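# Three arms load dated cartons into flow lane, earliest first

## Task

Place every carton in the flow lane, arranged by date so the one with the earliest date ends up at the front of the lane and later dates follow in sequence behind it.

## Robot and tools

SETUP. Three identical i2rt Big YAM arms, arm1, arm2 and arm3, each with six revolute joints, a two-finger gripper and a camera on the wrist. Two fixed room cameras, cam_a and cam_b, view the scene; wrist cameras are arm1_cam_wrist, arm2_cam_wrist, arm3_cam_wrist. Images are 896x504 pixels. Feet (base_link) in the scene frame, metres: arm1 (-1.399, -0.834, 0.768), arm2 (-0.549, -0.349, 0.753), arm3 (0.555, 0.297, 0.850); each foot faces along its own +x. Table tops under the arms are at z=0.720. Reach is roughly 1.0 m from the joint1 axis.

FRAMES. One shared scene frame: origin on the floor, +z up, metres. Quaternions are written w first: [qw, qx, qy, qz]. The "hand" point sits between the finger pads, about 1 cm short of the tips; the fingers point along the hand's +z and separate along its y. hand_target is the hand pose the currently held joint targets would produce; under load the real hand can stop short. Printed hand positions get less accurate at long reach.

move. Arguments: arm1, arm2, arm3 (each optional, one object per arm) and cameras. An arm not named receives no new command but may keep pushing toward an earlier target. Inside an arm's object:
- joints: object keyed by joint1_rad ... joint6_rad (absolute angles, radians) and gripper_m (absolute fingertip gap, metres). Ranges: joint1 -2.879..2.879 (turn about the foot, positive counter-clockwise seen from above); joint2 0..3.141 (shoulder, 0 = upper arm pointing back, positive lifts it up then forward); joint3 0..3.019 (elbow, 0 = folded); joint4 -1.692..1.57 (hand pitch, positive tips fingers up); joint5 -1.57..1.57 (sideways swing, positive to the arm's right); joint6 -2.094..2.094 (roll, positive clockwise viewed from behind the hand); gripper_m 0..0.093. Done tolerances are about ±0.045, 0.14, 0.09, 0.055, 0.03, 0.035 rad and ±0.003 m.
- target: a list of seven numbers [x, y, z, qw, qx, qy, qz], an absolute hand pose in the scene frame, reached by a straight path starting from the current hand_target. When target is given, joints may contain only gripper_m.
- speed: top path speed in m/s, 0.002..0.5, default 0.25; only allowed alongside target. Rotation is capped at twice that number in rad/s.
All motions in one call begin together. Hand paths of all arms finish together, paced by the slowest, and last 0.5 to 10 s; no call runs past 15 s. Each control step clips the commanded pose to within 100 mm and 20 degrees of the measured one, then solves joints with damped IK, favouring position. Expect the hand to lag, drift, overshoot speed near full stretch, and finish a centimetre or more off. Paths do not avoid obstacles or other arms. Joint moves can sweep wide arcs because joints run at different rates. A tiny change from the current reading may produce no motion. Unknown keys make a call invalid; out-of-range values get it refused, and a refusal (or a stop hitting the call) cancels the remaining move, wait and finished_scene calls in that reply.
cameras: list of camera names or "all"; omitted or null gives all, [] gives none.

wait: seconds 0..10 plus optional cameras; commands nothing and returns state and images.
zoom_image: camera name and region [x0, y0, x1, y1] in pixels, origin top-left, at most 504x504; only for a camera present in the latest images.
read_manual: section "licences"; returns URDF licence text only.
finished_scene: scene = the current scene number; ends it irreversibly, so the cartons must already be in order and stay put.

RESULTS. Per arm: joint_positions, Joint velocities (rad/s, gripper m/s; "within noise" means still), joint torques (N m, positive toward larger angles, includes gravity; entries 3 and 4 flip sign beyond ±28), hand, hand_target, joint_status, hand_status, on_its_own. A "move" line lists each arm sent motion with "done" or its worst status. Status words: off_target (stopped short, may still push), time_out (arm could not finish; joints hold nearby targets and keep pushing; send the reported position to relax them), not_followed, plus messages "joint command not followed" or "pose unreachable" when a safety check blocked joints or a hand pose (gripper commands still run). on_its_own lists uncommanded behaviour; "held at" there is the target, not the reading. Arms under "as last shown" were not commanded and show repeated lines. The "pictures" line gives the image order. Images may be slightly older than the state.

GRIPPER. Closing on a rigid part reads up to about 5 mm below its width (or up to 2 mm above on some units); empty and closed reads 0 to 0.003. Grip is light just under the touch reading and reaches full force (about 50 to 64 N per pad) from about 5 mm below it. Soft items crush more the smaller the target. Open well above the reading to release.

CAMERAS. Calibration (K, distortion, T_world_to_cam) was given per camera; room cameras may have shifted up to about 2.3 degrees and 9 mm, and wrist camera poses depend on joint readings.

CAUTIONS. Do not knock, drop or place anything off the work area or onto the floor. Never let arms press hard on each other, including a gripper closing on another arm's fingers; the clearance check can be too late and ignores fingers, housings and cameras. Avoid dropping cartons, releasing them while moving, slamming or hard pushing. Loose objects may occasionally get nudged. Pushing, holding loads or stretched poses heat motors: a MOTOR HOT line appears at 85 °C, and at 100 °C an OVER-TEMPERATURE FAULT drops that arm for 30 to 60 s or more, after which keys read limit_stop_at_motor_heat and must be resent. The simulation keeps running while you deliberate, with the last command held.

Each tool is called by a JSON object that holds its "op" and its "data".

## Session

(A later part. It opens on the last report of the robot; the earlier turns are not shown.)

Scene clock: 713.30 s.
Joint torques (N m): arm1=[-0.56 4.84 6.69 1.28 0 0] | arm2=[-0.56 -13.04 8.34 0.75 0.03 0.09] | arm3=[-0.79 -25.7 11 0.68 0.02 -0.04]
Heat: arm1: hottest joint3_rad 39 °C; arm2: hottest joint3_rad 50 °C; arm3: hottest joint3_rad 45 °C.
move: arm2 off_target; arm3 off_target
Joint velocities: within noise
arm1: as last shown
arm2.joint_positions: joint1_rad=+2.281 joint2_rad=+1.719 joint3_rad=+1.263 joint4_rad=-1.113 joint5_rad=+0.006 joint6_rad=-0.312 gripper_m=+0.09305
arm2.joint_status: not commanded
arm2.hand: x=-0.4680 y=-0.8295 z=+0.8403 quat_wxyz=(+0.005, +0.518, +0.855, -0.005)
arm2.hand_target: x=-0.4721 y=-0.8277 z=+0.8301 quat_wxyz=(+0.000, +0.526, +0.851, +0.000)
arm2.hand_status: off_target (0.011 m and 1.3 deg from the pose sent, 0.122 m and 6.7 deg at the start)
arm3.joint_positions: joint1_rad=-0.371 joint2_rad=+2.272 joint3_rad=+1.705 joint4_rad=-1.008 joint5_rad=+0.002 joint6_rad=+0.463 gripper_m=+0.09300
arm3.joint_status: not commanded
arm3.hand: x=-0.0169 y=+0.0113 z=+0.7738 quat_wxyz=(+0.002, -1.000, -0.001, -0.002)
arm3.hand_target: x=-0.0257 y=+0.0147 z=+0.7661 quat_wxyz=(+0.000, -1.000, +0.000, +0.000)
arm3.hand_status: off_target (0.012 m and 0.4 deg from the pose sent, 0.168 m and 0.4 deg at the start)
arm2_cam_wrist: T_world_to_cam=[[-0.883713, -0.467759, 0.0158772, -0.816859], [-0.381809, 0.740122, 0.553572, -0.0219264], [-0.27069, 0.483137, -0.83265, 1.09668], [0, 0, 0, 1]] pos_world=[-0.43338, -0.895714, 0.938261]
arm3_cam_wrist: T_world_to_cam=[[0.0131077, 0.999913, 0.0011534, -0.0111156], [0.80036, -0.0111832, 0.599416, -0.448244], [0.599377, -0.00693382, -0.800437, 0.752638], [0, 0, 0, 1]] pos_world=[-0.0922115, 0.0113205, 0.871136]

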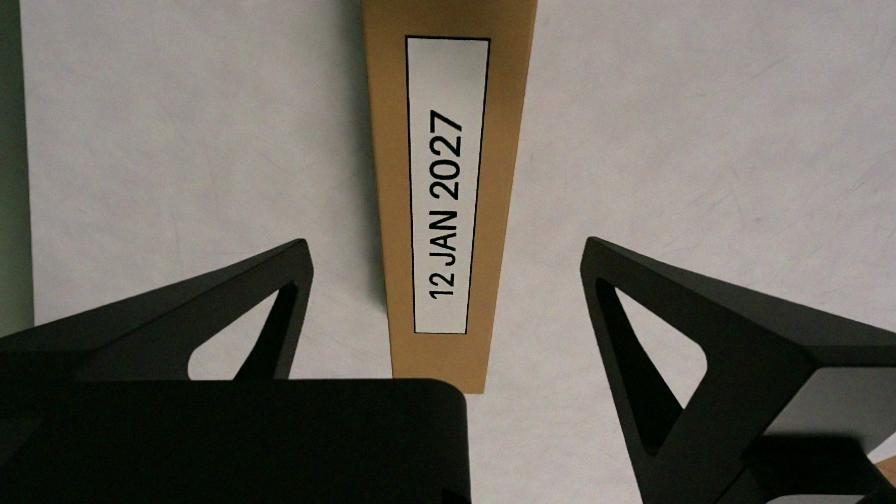

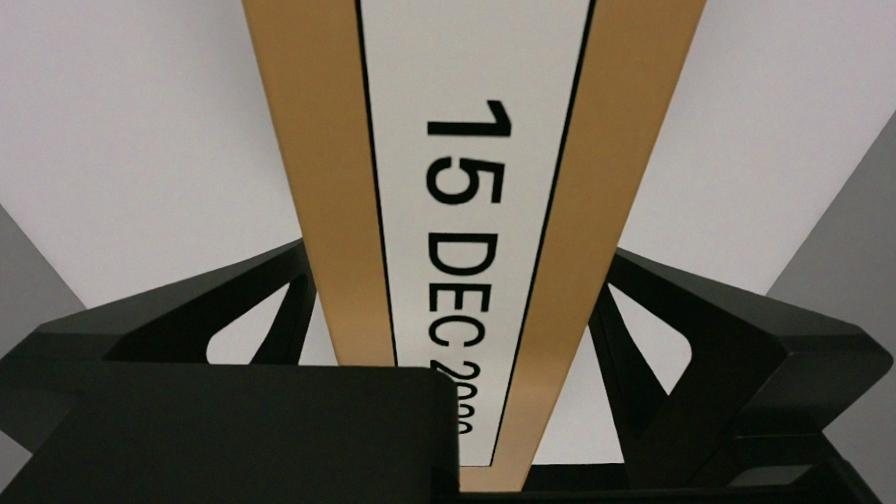

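{"op": "move", "data": {"arm2": {"target": [-0.472, -0.828, 0.742, 0, 0.5255, 0.8508, 0], "speed": 0.2}, "arm3": {"joints": {"gripper_m": 0.05}}, "cameras": ["arm2_cam_wrist", "arm3_cam_wrist"]}}

{"op": "move", "data": {"arm2": {"joints": {"gripper_m": 0.05}}, "arm3": {"target": [-0.02, 0.018, 0.93, 0, 1, 0, 0], "speed": 0.2}, "cameras": ["arm2_cam_wrist", "arm3_cam_wrist"]}}

Scene clock: 720.23 s.
Joint torques (N m): arm1=[-0.5 4.84 6.69 1.24 0 -0.01] | arm2=[-0.67 -14.21 7.76 0.73 0.03 0.08] | arm3=[-0.56 -25.93 11.03 0.7 -0.01 -0.04]
Heat: arm1: hottest joint3_rad 39 °C; arm2: hottest joint3_rad 49 °C; arm3: hottest joint3_rad 44 °C.
move: arm2 done; arm3 off_target
Joint velocities: within noise
arm1: as last shown
arm2.joint_positions: joint1_rad=+2.281 joint2_rad=+1.849 joint3_rad=+1.166 joint4_rad=-0.896 joint5_rad=+0.006 joint6_rad=-0.311 gripper_m=+0.09305
arm2.joint_status: not commanded
arm2.hand: x=-0.4675 y=-0.8280 z=+0.7485 quat_wxyz=(+0.002, +0.518, +0.855, -0.001)
arm2.hand_target: x=-0.4721 y=-0.8279 z=+0.7420 quat_wxyz=(+0.000, +0.526, +0.851, +0.000)
arm2.hand_status: done (0.008 m and 1.1 deg from the pose sent, 0.098 m and 1.3 deg at the start)
arm3.joint_positions: joint1_rad=-0.372 joint2_rad=+2.272 joint3_rad=+1.705 joint4_rad=-1.008 joint5_rad=+0.003 joint6_rad=+0.462 gripper_m=+0.05826
arm3.joint_status: gripper_m off_target (ended at +0.05829, target +0.05000)
arm3.hand: x=-0.0172 y=+0.0119 z=+0.7738 quat_wxyz=(+0.002, -1.000, -0.001, -0.002)
arm3.hand_target: x=-0.0257 y=+0.0147 z=+0.7661 quat_wxyz=(+0.000, -1.000, +0.000, +0.000)
arm3.hand_status: not commanded
arm2_cam_wrist: T_world_to_cam=[[-0.88383, -0.467628, 0.0129896, -0.812068], [-0.380738, 0.735186, 0.560839, 0.0189557], [-0.271813, 0.49074, -0.827823, 1.02177], [0, 0, 0, 1]] pos_world=[-0.432781, -0.895106, 0.845763]
arm3_cam_wrist: T_world_to_cam=[[0.0134371, 0.999908, 0.00188446, -0.0122186], [0.800573, -0.0118875, 0.599117, -0.44779], [0.599084, -0.00654172, -0.800659, 0.752923], [0, 0, 0, 1]] pos_world=[-0.0924112, 0.0118198, 0.871136]

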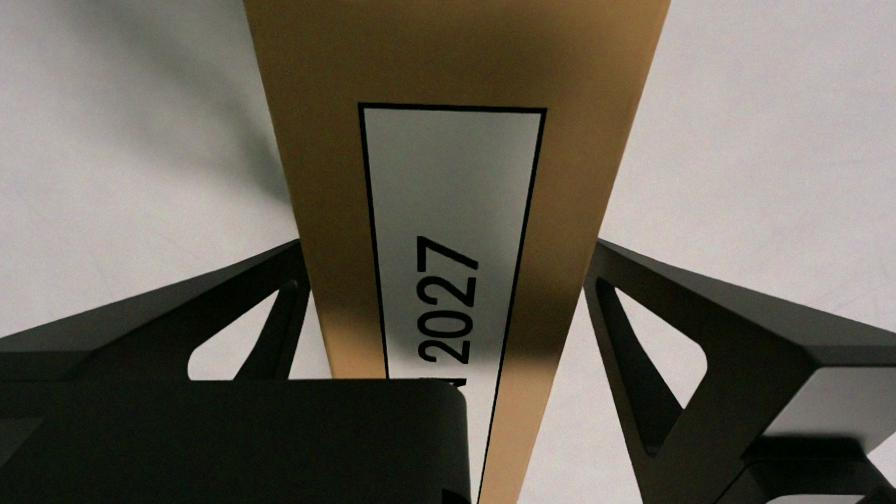

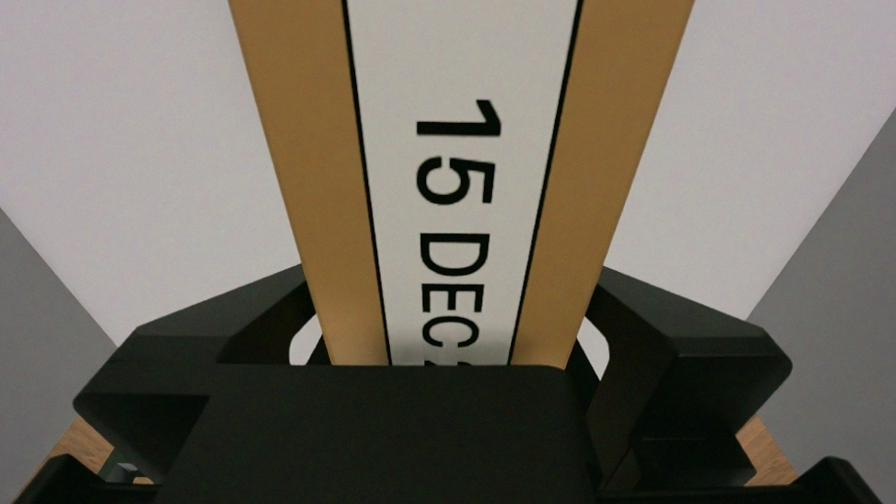

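Scene clock: 721.93 s.
Joint torques (N m): arm1=[-0.56 4.89 6.71 1.24 0.01 0] | arm2=[-0.62 -13.86 7.66 0.73 0.03 0.06] | arm3=[-0.73 -27.81 15.28 -0.03 0.04 -0.01]
Heat: arm1: hottest joint3_rad 39 °C; arm2: hottest joint3_rad 49 °C; arm3: hottest joint3_rad 44 °C.
move: arm2 off_target; arm3 off_target
Joint velocities: within noise
arm1: as last shown
arm2.joint_positions: joint1_rad=+2.281 joint2_rad=+1.849 joint3_rad=+1.166 joint4_rad=-0.896 joint5_rad=+0.006 joint6_rad=-0.310 gripper_m=+0.06058
arm2.joint_status: gripper_m off_target (ended at +0.06060, target +0.05000)
arm2.hand: x=-0.4675 y=-0.8280 z=+0.7485 quat_wxyz=(+0.002, +0.519, +0.855, -0.001)
arm2.hand_target: x=-0.4721 y=-0.8278 z=+0.7420 quat_wxyz=(+0.000, +0.526, +0.851, +0.000)
arm2.hand_status: not commanded
arm3.joint_positions: joint1_rad=-0.372 joint2_rad=+2.098 joint3_rad=+1.770 joint4_rad=-1.297 joint5_rad=+0.002 joint6_rad=+0.461 gripper_m=+0.05826
arm3.joint_status: not commanded
arm3.hand: x=+0.0006 y=+0.0208 z=+0.9037 quat_wxyz=(+0.013, -1.000, -0.002, -0.025)
arm3.hand_target: x=-0.0187 y=+0.0187 z=+0.9302 quat_wxyz=(+0.000, -1.000, +0.000, +0.000)
arm3.hand_status: off_target (0.034 m and 3.3 deg from the pose sent, 0.156 m and 0.4 deg at the start)
arm2_cam_wrist: T_world_to_cam=[[-0.884549, -0.466267, 0.0129824, -0.811242], [-0.379615, 0.735778, 0.560824, 0.0199461], [-0.271046, 0.491148, -0.827833, 1.02245], [0, 0, 0, 1]] pos_world=[-0.432881, -0.895105, 0.845763]
arm3_cam_wrist: T_world_to_cam=[[0.01166, 0.999619, 0.025012, -0.0425367], [0.772277, -0.0248918, 0.634798, -0.571733], [0.635179, 0.0119144, -0.772273, 0.820331], [0, 0, 0, 1]] pos_world=[-0.0790247, 0.0185153, 0.997518]

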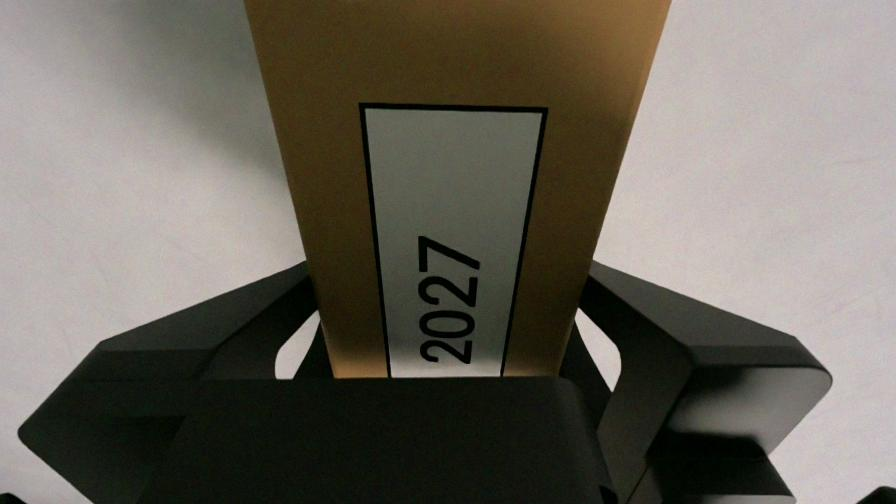

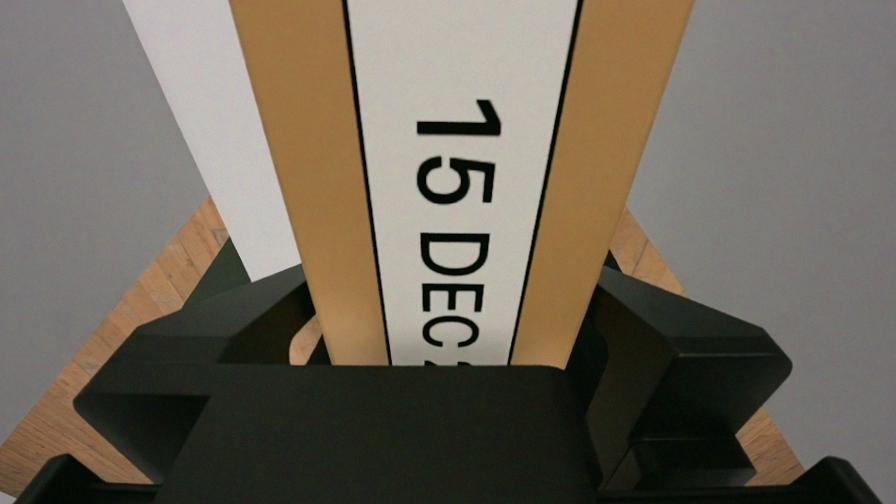

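{"op": "move", "data": {"arm2": {"target": [-0.472, -0.825, 0.99, 0, 0.5255, 0.8508, 0], "speed": 0.25}, "arm3": {"target": [0.27, 0.09, 0.965, 0, 1, 0, 0], "speed": 0.3}, "cameras": ["arm3_cam_wrist"]}}

{"op": "move", "data": {"arm2": {"joints": {"joint1_rad": -1.592, "joint2_rad": 1.444, "joint3_rad": 1.2, "joint4_rad": -1.328, "joint5_rad": 0, "joint6_rad": 1.01}}, "arm3": {"joints": {"joint1_rad": 1.0, "joint2_rad": 1.95, "joint3_rad": 1.95, "joint4_rad": -1.52, "joint5_rad": 0, "joint6_rad": -1.306}}, "cameras": ["arm2_cam_wrist", "arm3_cam_wrist"]}}

Scene clock: 729.20 s.
Joint torques (N m): arm1=[-0.62 4.89 6.69 1.25 0 0] | arm2=[-0.32 -13.04 15.39 -0.27 0 0.09] | arm3=[1.08 -13.92 10.3 0.03 0.17 0.15]
Heat: arm1: hottest joint3_rad 39 °C; arm2: hottest joint3_rad 49 °C; arm3: hottest joint3_rad 46 °C.
move: arm2 off_target; arm3 done
Joint velocities: within noise
arm1: as last shown
arm2.joint_positions: joint1_rad=+2.281 joint2_rad=+1.609 joint3_rad=+1.465 joint4_rad=-1.495 joint5_rad=+0.006 joint6_rad=-0.309 gripper_m=+0.06058
arm2.joint_status: not commanded
arm2.hand: x=-0.4730 y=-0.8054 z=+0.9653 quat_wxyz=(-0.018, +0.519, +0.855, +0.021)
arm2.hand_target: x=-0.4723 y=-0.8234 z=+0.9901 quat_wxyz=(+0.001, +0.525, +0.851, +0.000)
arm2.hand_status: off_target (0.032 m and 3.3 deg from the pose sent, 0.241 m and 1.0 deg at the start)
arm3.joint_positions: joint1_rad=-0.216 joint2_rad=+1.358 joint3_rad=+0.923 joint4_rad=-1.147 joint5_rad=-0.002 joint6_rad=+0.623 gripper_m=+0.05826
arm3.joint_status: not commanded
arm3.hand: x=+0.2680 y=+0.0930 z=+0.9577 quat_wxyz=(+0.003, -1.000, +0.001, -0.006)
arm3.hand_target: x=+0.2700 y=+0.0900 z=+0.9649 quat_wxyz=(+0.000, -1.000, +0.000, +0.000)
arm3.hand_status: done (0.008 m and 0.8 deg from the pose sent, 0.285 m and 3.3 deg at the start)
arm3_cam_wrist: T_world_to_cam=[[0.0179871, 0.999832, 0.00339281, -0.100128], [0.795649, -0.0163686, 0.605537, -0.78974], [0.605491, -0.00819236, -0.79581, 0.723656], [0, 0, 0, 1]] pos_world=[0.19199, 0.0931127, 1.05445]

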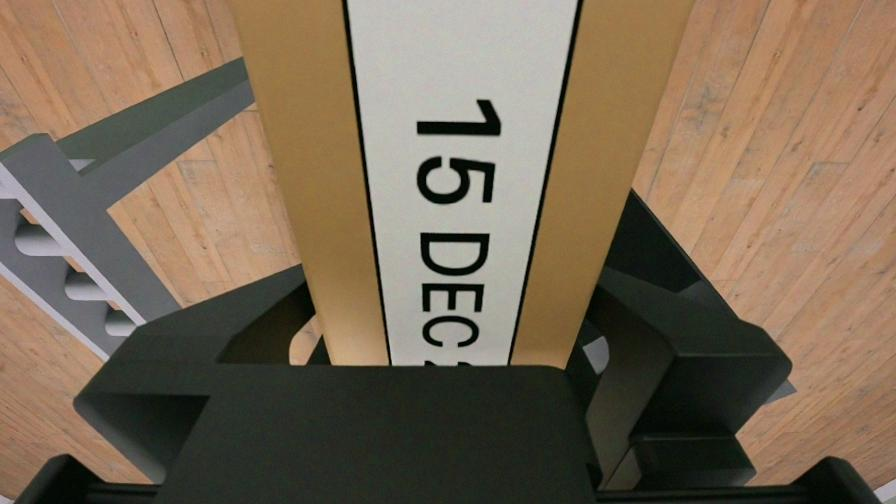

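Scene clock: 732.00 s.
Joint torques (N m): arm1=[-0.5 4.89 6.68 1.25 0 0] | arm2=[-0.32 -12.28 9.22 -0.18 -0.03 0.08] | arm3=[-0.26 -26.81 15.71 -0.03 -0.02 -0.02]
Heat: arm1: hottest joint3_rad 39 °C; arm2: hottest joint3_rad 48 °C; arm3: hottest joint3_rad 47 °C.
move: arm2 done; arm3 done
Joint velocities: within noise
arm1.joint_positions: joint1_rad=+0.217 joint2_rad=+0.494 joint3_rad=+1.498 joint4_rad=-1.492 joint5_rad=+0.002 joint6_rad=+0.004 gripper_m=+0.09297
arm1.joint_status: not commanded
arm1.hand: x=-1.4379 y=-0.9747 z=+1.3435 quat_wxyz=(-0.312, -0.683, -0.520, +0.407)
arm1.hand_target: x=-1.4404 y=-0.9756 z=+1.3418 quat_wxyz=(-0.305, -0.689, -0.518, +0.406)
arm1.hand_status: not commanded
arm2.joint_positions: joint1_rad=-1.589 joint2_rad=+1.460 joint3_rad=+1.206 joint4_rad=-1.319 joint5_rad=+0.003 joint6_rad=+1.000 gripper_m=+0.06050
arm2.joint_status: all done
arm2.hand: x=-0.3291 y=+0.0062 z=+0.9236 quat_wxyz=(-0.005, +0.007, -1.000, +0.007)
arm2.hand_target: x=-0.3311 y=+0.0014 z=+0.9277 quat_wxyz=(-0.004, +0.000, -1.000, +0.006)
arm2.hand_status: not commanded
arm3.joint_positions: joint1_rad=+1.002 joint2_rad=+1.963 joint3_rad=+1.898 joint4_rad=-1.511 joint5_rad=-0.001 joint6_rad=-1.298 gripper_m=+0.05839
arm3.joint_status: all done
arm3.hand: x=+0.7149 y=-0.2902 z=+1.0341 quat_wxyz=(-0.001, -0.003, -1.000, -0.003)
arm3.hand_target: x=+0.7161 y=-0.3006 z=+1.0620 quat_wxyz=(-0.008, +0.000, -1.000, +0.025)
arm3.hand_status: not commanded
arm2_cam_wrist: T_world_to_cam=[[0.017757, -0.999456, 0.027809, -0.0156276], [-0.830669, 0.000733345, 0.556766, -0.779585], [-0.556484, -0.0329866, -0.830203, 0.7068], [0, 0, 0, 1]] pos_world=[-0.253977, 0.00826752, 1.02127]
arm3_cam_wrist: T_world_to_cam=[[-0.0212052, -0.999741, -0.00825228, -0.265552], [-0.803858, 0.0121415, 0.594697, -0.0349582], [-0.594443, 0.0192444, -0.803908, 1.38489], [0, 0, 0, 1]] pos_world=[0.789505, -0.291711, 1.13192]

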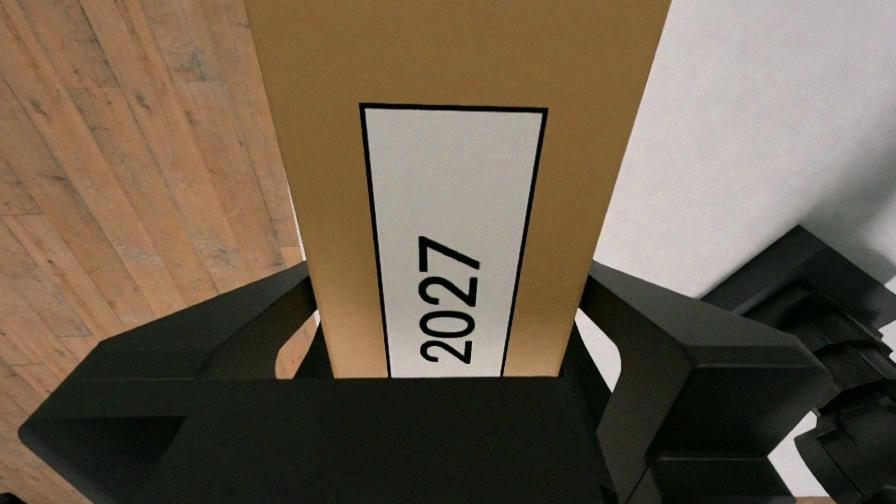

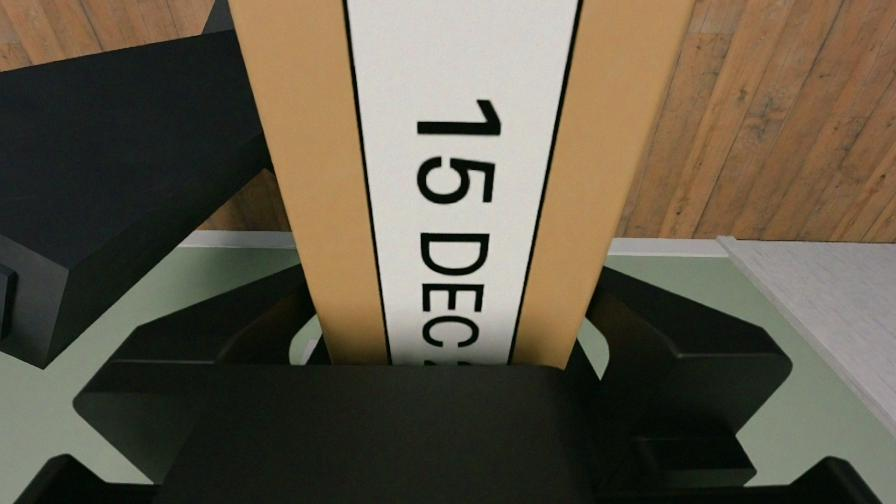

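{"op": "move", "data": {"arm2": {"target": [-0.02, 0.012, 0.89, 0, 0, 1, 0], "speed": 0.25}, "arm3": {"target": [0.72, -0.335, 0.83, 0, 0, 1, 0], "speed": 0.25}, "cameras": ["arm2_cam_wrist", "arm3_cam_wrist"]}}

Scene clock: 740.47 s.
Joint torques (N m): arm1=[-0.56 4.84 6.69 1.26 0 -0.01] | arm2=[-0.21 -18.73 15.42 -0.29 -0.09 -0.09] | arm3=[-0.85 -28.16 11.14 0.55 0.02 -0.03]
Heat: arm1: hottest joint3_rad 39 °C; arm2: hottest joint3_rad 49 °C; arm3: hottest joint3_rad 48 °C.
move: arm2 off_target; arm3 off_target
Joint velocities: within noise
arm1: as last shown
arm2.joint_positions: joint1_rad=-2.010 joint2_rad=+2.050 joint3_rad=+1.857 joint4_rad=-1.428 joint5_rad=-0.012 joint6_rad=+0.604 gripper_m=+0.06050
arm2.joint_status: not commanded
arm2.hand: x=-0.0369 y=-0.0009 z=+0.8704 quat_wxyz=(+0.019, -0.006, -1.000, +0.015)
arm2.hand_target: x=-0.0214 y=+0.0111 z=+0.8903 quat_wxyz=(-0.001, +0.000, -1.000, +0.000)
arm2.hand_status: off_target (0.029 m and 2.9 deg from the pose sent, 0.311 m and 1.3 deg at the start)
arm3.joint_positions: joint1_rad=+1.002 joint2_rad=+2.232 joint3_rad=+1.776 joint4_rad=-1.140 joint5_rad=+0.000 joint6_rad=-1.306 gripper_m=+0.05839
arm3.joint_status: not commanded
arm3.hand: x=+0.7245 y=-0.3243 z=+0.8241 quat_wxyz=(+0.002, +0.001, -1.000, -0.012)
arm3.hand_target: x=+0.7198 y=-0.3348 z=+0.8300 quat_wxyz=(+0.000, +0.000, -1.000, +0.000)
arm3.hand_status: off_target (0.013 m and 1.4 deg from the pose sent, 0.209 m and 0.5 deg at the start)
arm2_cam_wrist: T_world_to_cam=[[-0.00644674, -0.999052, 0.0430561, -0.0405711], [-0.801921, 0.0308877, 0.596631, -0.540916], [-0.597395, -0.0306813, -0.80136, 0.798303], [0, 0, 0, 1]] pos_world=[0.0428691, 0.000667944, 0.964202]
arm3_cam_wrist: T_world_to_cam=[[-0.0136132, -0.999544, -0.0269687, -0.291241], [-0.800202, -0.00528243, 0.599708, 0.0856199], [-0.599577, 0.0297444, -0.799764, 1.22614], [0, 0, 0, 1]] pos_world=[0.799711, -0.327126, 0.921419]

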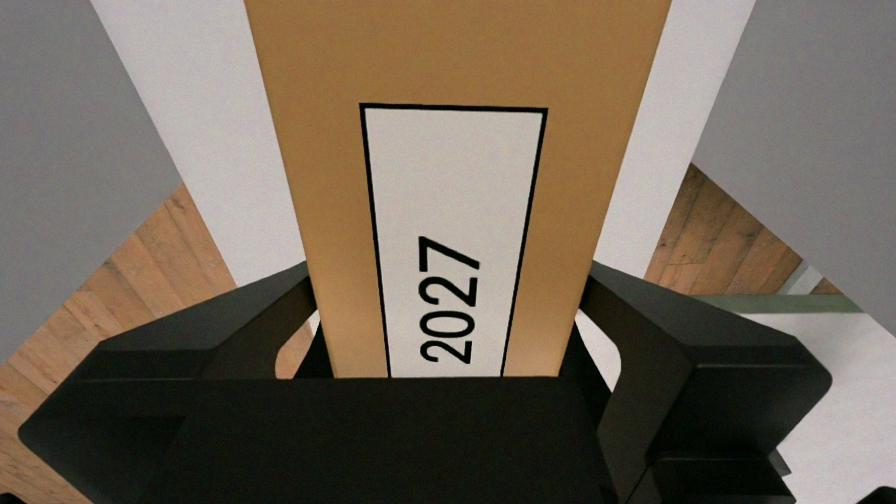

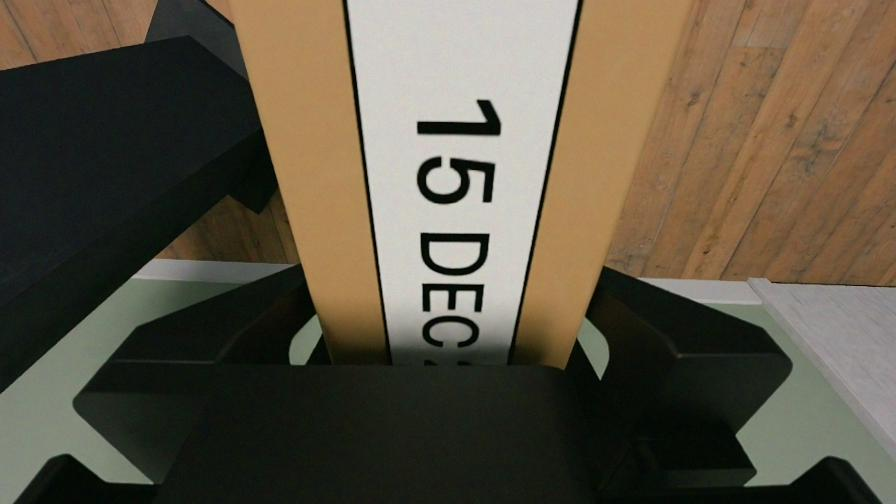

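{"op": "move", "data": {"arm2": {"target": [-0.012, 0.012, 0.80, 0, 0, 1, 0], "speed": 0.15}, "arm3": {"target": [0.72, -0.343, 0.785, 0, 0, 1, 0], "speed": 0.15}, "cameras": ["arm3_cam_wrist"]}}

{"op": "move", "data": {"arm2": {"target": [-0.012, 0.012, 0.757, 0, 0, 1, 0], "speed": 0.08}, "arm3": {"target": [0.72, -0.341, 0.755, 0, 0, 1, 0], "speed": 0.08}, "cameras": ["arm3_cam_wrist", "arm2_cam_wrist"]}}

Scene clock: 764.57 s.
Joint torques (N m): arm1=[-0.56 4.89 6.68 1.25 0 0] | arm2=[-0.56 -21.6 9.48 0.5 -0.08 -0.12] | arm3=[-1.03 -28.1 11.75 0.43 0.02 -0.05]
Heat: arm1: hottest joint3_rad 39 °C; arm2: hottest joint3_rad 52 °C; arm3: hottest joint3_rad 48 °C.
move: arm2 done; arm3 off_target
Joint velocities: within noise
arm1: as last shown
arm2.joint_positions: joint1_rad=-2.010 joint2_rad=+2.147 joint3_rad=+1.826 joint4_rad=-1.261 joint5_rad=-0.012 joint6_rad=+0.599 gripper_m=+0.06050
arm2.joint_status: not commanded
arm2.hand: x=-0.0151 y=+0.0125 z=+0.7986 quat_wxyz=(+0.003, -0.003, -1.000, +0.004)
arm2.hand_target: x=-0.0120 y=+0.0120 z=+0.8000 quat_wxyz=(+0.000, +0.000, -1.000, +0.000)
arm2.hand_status: done (0.003 m and 0.7 deg from the pose sent, 0.076 m and 2.9 deg at the start)
arm3.joint_positions: joint1_rad=+1.000 joint2_rad=+2.304 joint3_rad=+1.776 joint4_rad=-1.075 joint5_rad=+0.000 joint6_rad=-1.309 gripper_m=+0.05839
arm3.joint_status: not commanded
arm3.hand: x=+0.7239 y=-0.3276 z=+0.7783 quat_wxyz=(+0.003, +0.001, -1.000, -0.016)
arm3.hand_target: x=+0.7199 y=-0.3425 z=+0.7852 quat_wxyz=(+0.000, +0.000, -1.000, +0.000)
arm3.hand_status: off_target (0.017 m and 1.9 deg from the pose sent, 0.044 m and 1.4 deg at the start)
arm3_cam_wrist: T_world_to_cam=[[-0.0128724, -0.99934, -0.0339771, -0.290774], [-0.799072, -0.0101461, 0.60115, 0.109033], [-0.601097, 0.0348884, -0.798414, 1.19104], [0, 0, 0, 1]] pos_world=[0.799312, -0.331029, 0.875517]

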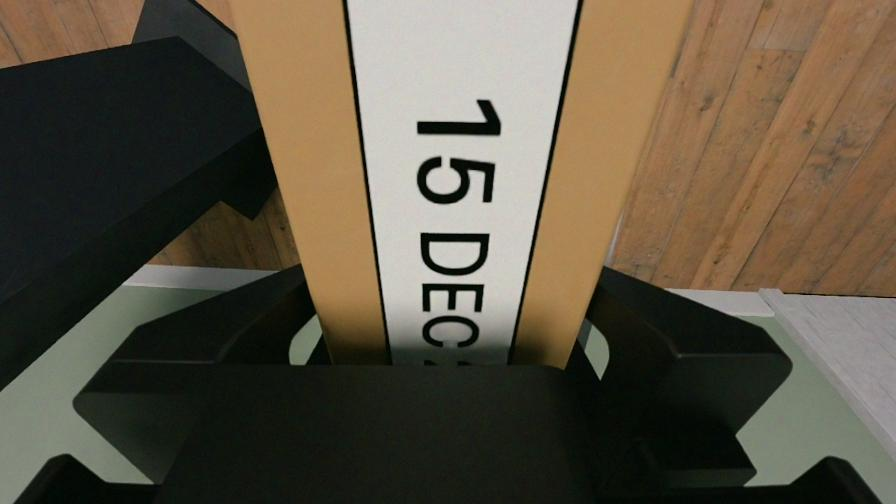

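Scene clock: 765.70 s.
Joint torques (N m): arm1=[-0.5 4.84 6.69 1.25 0 -0.01] | arm2=[-0.5 -19.72 8.64 0.81 -0.03 -0.11] | arm3=[-0.67 -26.64 10.24 0.77 -0.22 -0.03]
Heat: arm1: hottest joint3_rad 39 °C; arm2: hottest joint3_rad 52 °C; arm3: hottest joint3_rad 48 °C.
move: arm2 off_target; arm3 off_target
Joint velocities: within noise
arm1: as last shown
arm2.joint_positions: joint1_rad=-2.010 joint2_rad=+2.169 joint3_rad=+1.790 joint4_rad=-1.177 joint5_rad=-0.013 joint6_rad=+0.599 gripper_m=+0.06051
arm2.joint_status: not commanded
arm2.hand: x=-0.0108 y=+0.0152 z=+0.7719 quat_wxyz=(-0.007, -0.003, -1.000, -0.004)
arm2.hand_target: x=-0.0122 y=+0.0119 z=+0.7571 quat_wxyz=(+0.000, +0.000, -1.000, +0.000)
arm2.hand_status: off_target (0.015 m and 1.0 deg from the pose sent, 0.042 m and 0.7 deg at the start)
arm3.joint_positions: joint1_rad=+0.999 joint2_rad=+2.323 joint3_rad=+1.776 joint4_rad=-1.025 joint5_rad=+0.007 joint6_rad=-1.309 gripper_m=+0.05839
arm3.joint_status: not commanded
arm3.hand: x=+0.7248 y=-0.3361 z=+0.7664 quat_wxyz=(+0.002, +0.001, -1.000, +0.000)
arm3.hand_target: x=+0.7199 y=-0.3407 z=+0.7552 quat_wxyz=(+0.000, +0.000, -1.000, +0.000)
arm3.hand_status: off_target (0.013 m and 0.3 deg from the pose sent, 0.027 m and 1.8 deg at the start)
pictures: arm2_cam_wrist, arm3_cam_wrist
arm2_cam_wrist: T_world_to_cam=[[-0.00179674, -0.999985, 0.00510485, 0.0092701], [-0.83264, 0.00432315, 0.553797, -0.428563], [-0.553811, -0.00325548, -0.832636, 0.759714], [0, 0, 0, 1]] pos_world=[0.0639159, 0.0135959, 0.869855]
arm3_cam_wrist: T_world_to_cam=[[-0.013168, -0.999911, -0.00214539, -0.324002], [-0.800273, 0.00925254, 0.599564, 0.125557], [-0.599491, 0.00961197, -0.800324, 1.17416], [0, 0, 0, 1]] pos_world=[0.800112, -0.336421, 0.863734]

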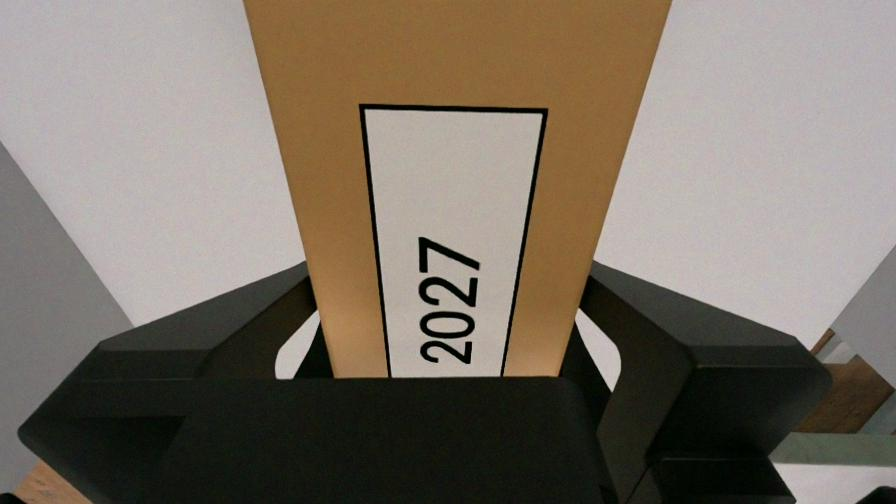

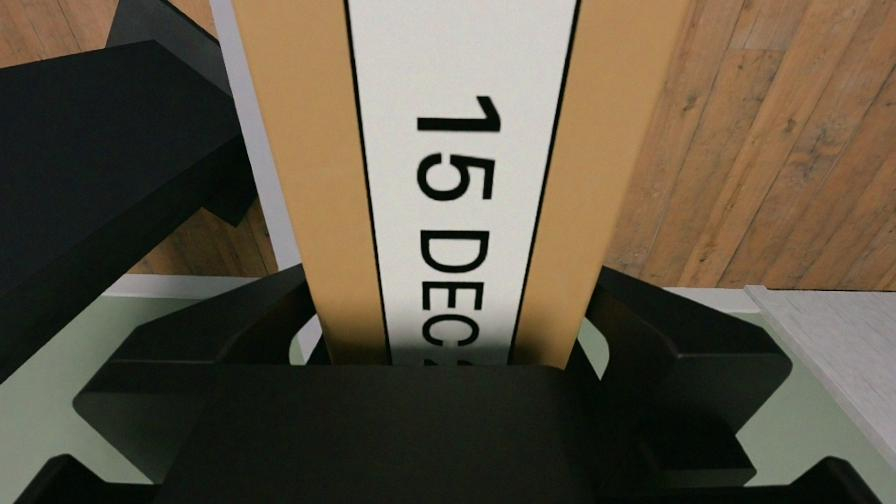

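{"op": "move", "data": {"arm2": {"joints": {"gripper_m": 0.093}}, "arm3": {"target": [0.72, -0.333, 0.735, 0, 0, 1, 0], "speed": 0.08}, "cameras": ["arm3_cam_wrist", "arm2_cam_wrist"]}}

Scene clock: 770.00 s.
Joint torques (N m): arm1=[-0.56 4.89 6.71 1.28 0 0] | arm2=[-0.44 -19.72 8.62 0.7 -0.03 -0.11] | arm3=[-0.44 -25.58 8.03 1.28 -0.37 0]
Heat: arm1: hottest joint3_rad 39 °C; arm2: hottest joint3_rad 51 °C; arm3: hottest joint3_rad 47 °C.
move: arm2 done; arm3 off_target
Joint velocities: within noise
arm1: as last shown
arm2.joint_positions: joint1_rad=-2.010 joint2_rad=+2.169 joint3_rad=+1.790 joint4_rad=-1.175 joint5_rad=-0.013 joint6_rad=+0.598 gripper_m=+0.09294
arm2.joint_status: all done
arm2.hand: x=-0.0104 y=+0.0155 z=+0.7719 quat_wxyz=(-0.008, -0.003, -1.000, -0.004)
arm2.hand_target: x=-0.0122 y=+0.0119 z=+0.7571 quat_wxyz=(+0.000, +0.000, -1.000, +0.000)
arm2.hand_status: not commanded
arm3.joint_positions: joint1_rad=+0.999 joint2_rad=+2.323 joint3_rad=+1.760 joint4_rad=-0.989 joint5_rad=+0.011 joint6_rad=-1.308 gripper_m=+0.05839
arm3.joint_status: not commanded
arm3.hand: x=+0.7246 y=-0.3380 z=+0.7613 quat_wxyz=(+0.002, +0.001, -1.000, +0.010)
arm3.hand_target: x=+0.7198 y=-0.3322 z=+0.7359 quat_wxyz=(+0.000, +0.000, -1.000, +0.000)
arm3.hand_status: off_target (0.027 m and 1.2 deg from the pose sent, 0.032 m and 0.3 deg at the start)
pictures: arm2_cam_wrist, arm3_cam_wrist
arm2_cam_wrist: T_world_to_cam=[[-0.00140604, -0.999991, 0.00409659, 0.0103228], [-0.83352, 0.00343527, 0.552479, -0.427236], [-0.552488, -0.00263778, -0.833517, 0.760582], [0, 0, 0, 1]] pos_world=[0.0641174, 0.0137966, 0.869954]
arm3_cam_wrist: T_world_to_cam=[[-0.0136758, -0.999735, 0.0185124, -0.341187], [-0.800991, 0.0220355, 0.598271, 0.13421], [-0.59852, -0.00664642, -0.80108, 1.16433], [0, 0, 0, 1]] pos_world=[0.799711, -0.336315, 0.858745]

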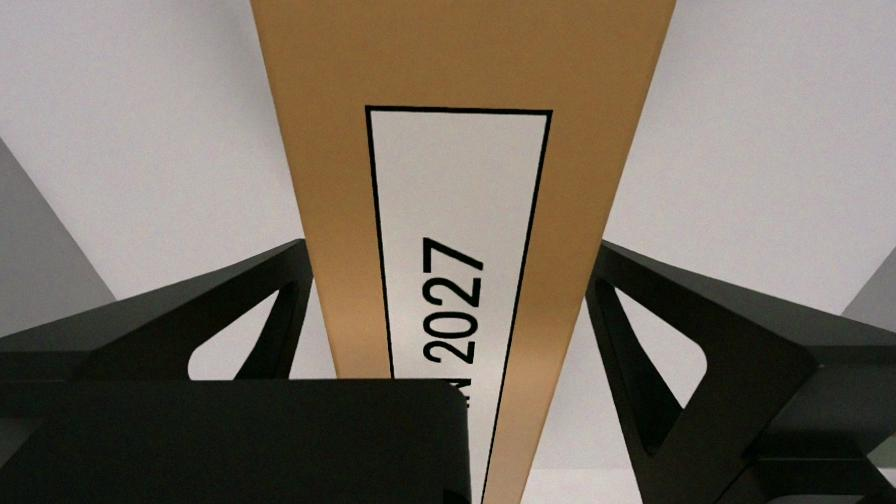

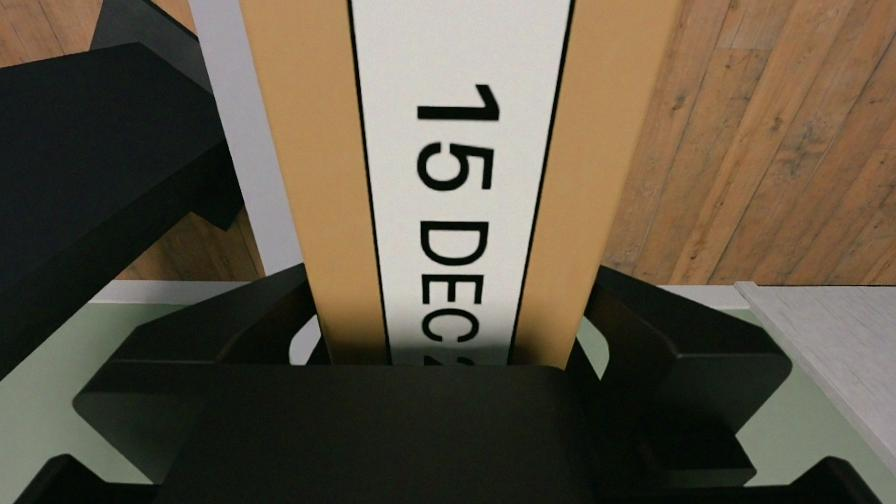

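{"op": "move", "data": {"arm2": {"target": [-0.025, 0.008, 0.93, 0, 0, 1, 0], "speed": 0.25}, "arm3": {"target": [0.72, -0.325, 0.717, 0, 0, 1, 0], "speed": 0.08}, "cameras": ["arm3_cam_wrist"]}}

Scene clock: 776.00 s.
Joint torques (N m): arm1=[-0.56 4.84 6.71 1.26 0.01 -0.01] | arm2=[-0.32 -17.9 14.11 -0.09 0 -0.08] | arm3=[-0.15 -24.41 7.16 1.46 -0.35 0.05]
Heat: arm1: hottest joint3_rad 39 °C; arm2: hottest joint3_rad 51 °C; arm3: hottest joint3_rad 46 °C.
move: arm2 off_target; arm3 off_target
Joint velocities: within noise
arm1: as last shown
arm2.joint_positions: joint1_rad=-2.010 joint2_rad=+2.009 joint3_rad=+1.937 joint4_rad=-1.518 joint5_rad=-0.014 joint6_rad=+0.598 gripper_m=+0.09294
arm2.joint_status: not commanded
arm2.hand: x=-0.0367 y=+0.0007 z=+0.9254 quat_wxyz=(+0.007, -0.003, -1.000, +0.005)
arm2.hand_target: x=-0.0255 y=+0.0077 z=+0.9301 quat_wxyz=(-0.001, +0.000, -1.000, +0.000)
arm2.hand_status: off_target (0.015 m and 1.1 deg from the pose sent, 0.159 m and 1.1 deg at the start)
arm3.joint_positions: joint1_rad=+0.999 joint2_rad=+2.322 joint3_rad=+1.732 joint4_rad=-0.945 joint5_rad=+0.011 joint6_rad=-1.308 gripper_m=+0.05839
arm3.joint_status: not commanded
arm3.hand: x=+0.7243 y=-0.3366 z=+0.7532 quat_wxyz=(+0.000, +0.001, -1.000, +0.019)
arm3.hand_target: x=+0.7197 y=-0.3236 z=+0.7185 quat_wxyz=(+0.000, +0.000, -1.000, +0.000)
arm3.hand_status: off_target (0.038 m and 2.2 deg from the pose sent, 0.046 m and 1.2 deg at the start)
arm3_cam_wrist: T_world_to_cam=[[-0.013897, -0.999279, 0.0353278, -0.351931], [-0.803721, 0.032182, 0.594136, 0.147244], [-0.594845, -0.020137, -0.803588, 1.15233], [0, 0, 0, 1]] pos_world=[0.79891, -0.333211, 0.850949]

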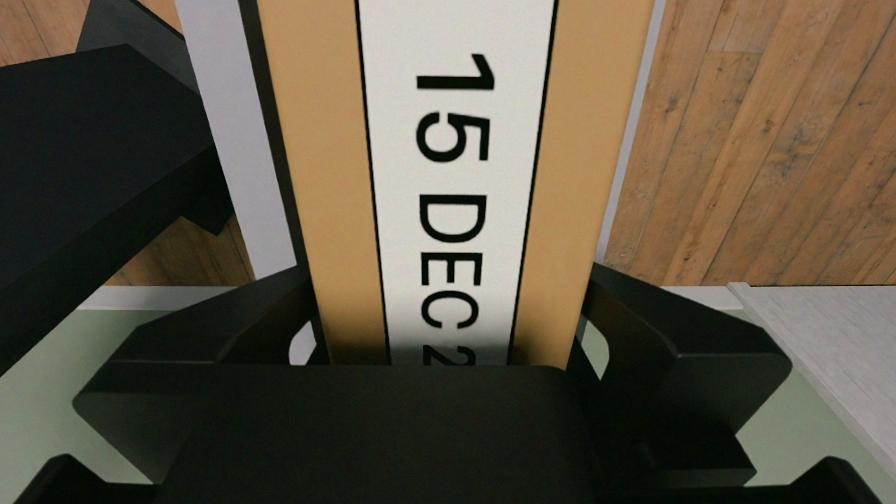

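{"op": "move", "data": {"arm2": {"target": [-0.33, 0.0, 0.935, 0, 0, 1, 0], "speed": 0.35}, "arm3": {"target": [0.72, -0.328, 0.755, 0, 0, 1, 0], "speed": 0.08}, "cameras": ["arm3_cam_wrist"]}}

{"op": "move", "data": {"arm3": {"joints": {"gripper_m": 0.078}}, "cameras": ["arm3_cam_wrist"]}}

Scene clock: 780.57 s.
Joint torques (N m): arm1=[-0.62 4.89 6.71 1.26 0 0] | arm2=[0.21 -10.58 8.66 0.68 0.13 0.1] | arm3=[-0.56 -28.28 9.07 -0.24 -0.39 0.09]
Heat: arm1: hottest joint3_rad 39 °C; arm2: hottest joint3_rad 52 °C; arm3: hottest joint3_rad 46 °C.
move: arm2 done; arm3 done
Joint velocities: within noise
arm1: as last shown
arm2.joint_positions: joint1_rad=-1.608 joint2_rad=+1.434 joint3_rad=+1.224 joint4_rad=-1.351 joint5_rad=-0.016 joint6_rad=+0.989 gripper_m=+0.09294
arm2.joint_status: not commanded
arm2.hand: x=-0.3267 y=+0.0010 z=+0.9406 quat_wxyz=(-0.001, +0.003, -1.000, -0.003)
arm2.hand_target: x=-0.3300 y=-0.0001 z=+0.9351 quat_wxyz=(+0.000, +0.000, -1.000, +0.000)
arm2.hand_status: done (0.007 m and 0.4 deg from the pose sent, 0.293 m and 1.1 deg at the start)
arm3.joint_positions: joint1_rad=+0.999 joint2_rad=+2.317 joint3_rad=+1.730 joint4_rad=-0.967 joint5_rad=+0.011 joint6_rad=-1.315 gripper_m=+0.05839
arm3.joint_status: not commanded
arm3.hand: x=+0.7228 y=-0.3313 z=+0.7552 quat_wxyz=(+0.002, +0.004, -1.000, +0.009)
arm3.hand_target: x=+0.7200 y=-0.3279 z=+0.7549 quat_wxyz=(+0.000, +0.000, -1.000, +0.000)
arm3.hand_status: done (0.004 m and 1.2 deg from the pose sent, 0.010 m and 2.2 deg at the start)
arm3_cam_wrist: T_world_to_cam=[[-0.00715576, -0.999842, 0.0162416, -0.337412], [-0.800695, 0.0154587, 0.598873, 0.133432], [-0.59903, -0.00871922, -0.800679, 1.15786], [0, 0, 0, 1]] pos_world=[0.798015, -0.329326, 0.852645]

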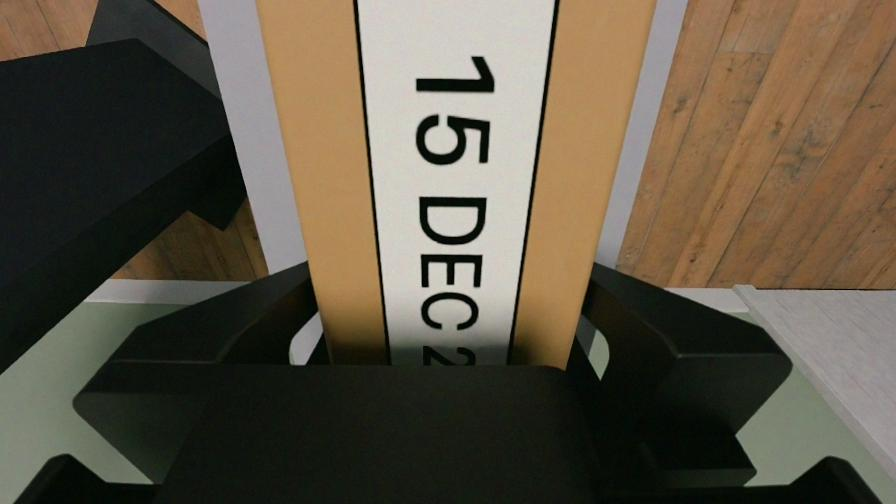

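Scene clock: 781.13 s.
Joint torques (N m): arm1=[-0.56 4.84 6.68 1.28 0 0] | arm2=[0.32 -10.58 8.66 0.68 0.13 0.09] | arm3=[-0.26 -28.4 9.05 -0.08 -0.17 0.09]
Heat: arm1: hottest joint3_rad 39 °C; arm2: hottest joint3_rad 52 °C; arm3: hottest joint3_rad 46 °C.
move: arm3 done
Joint velocities: within noise
arm1, arm2: as last shown
arm2.hand: x=-0.3267 y=+0.0010 z=+0.9406 quat_wxyz=(-0.001, +0.002, -1.000, -0.003)
arm3.joint_positions: joint1_rad=+0.999 joint2_rad=+2.317 joint3_rad=+1.730 joint4_rad=-0.974 joint5_rad=+0.005 joint6_rad=-1.315 gripper_m=+0.07536
arm3.joint_status: all done
arm3.hand: x=+0.7234 y=-0.3293 z=+0.7552 quat_wxyz=(+0.000, +0.004, -1.000, +0.005)
arm3.hand_target: x=+0.7200 y=-0.3279 z=+0.7549 quat_wxyz=(+0.000, +0.000, -1.000, +0.000)
arm3.hand_status: not commanded
arm3_cam_wrist: T_world_to_cam=[[-0.00714027, -0.999945, 0.00763577, -0.329024], [-0.803038, 0.0102842, 0.595839, 0.136081], [-0.595885, -0.00187737, -0.803068, 1.15993], [0, 0, 0, 1]] pos_world=[0.798114, -0.328228, 0.852934]

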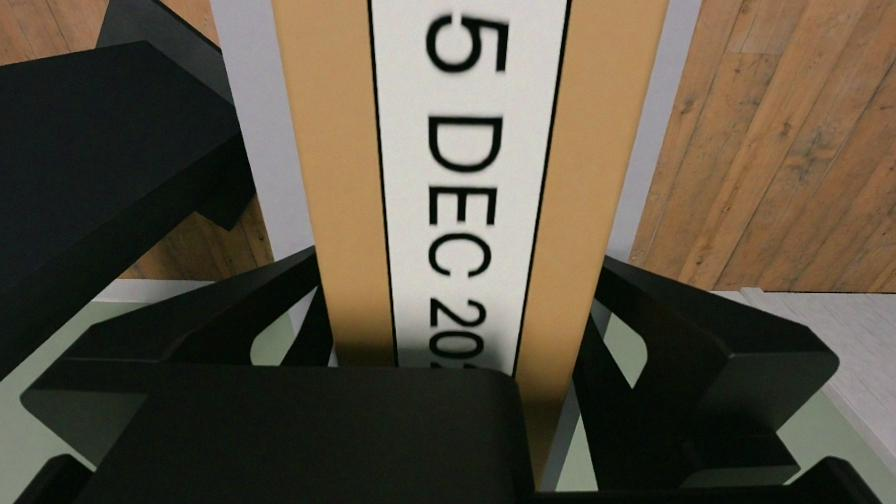

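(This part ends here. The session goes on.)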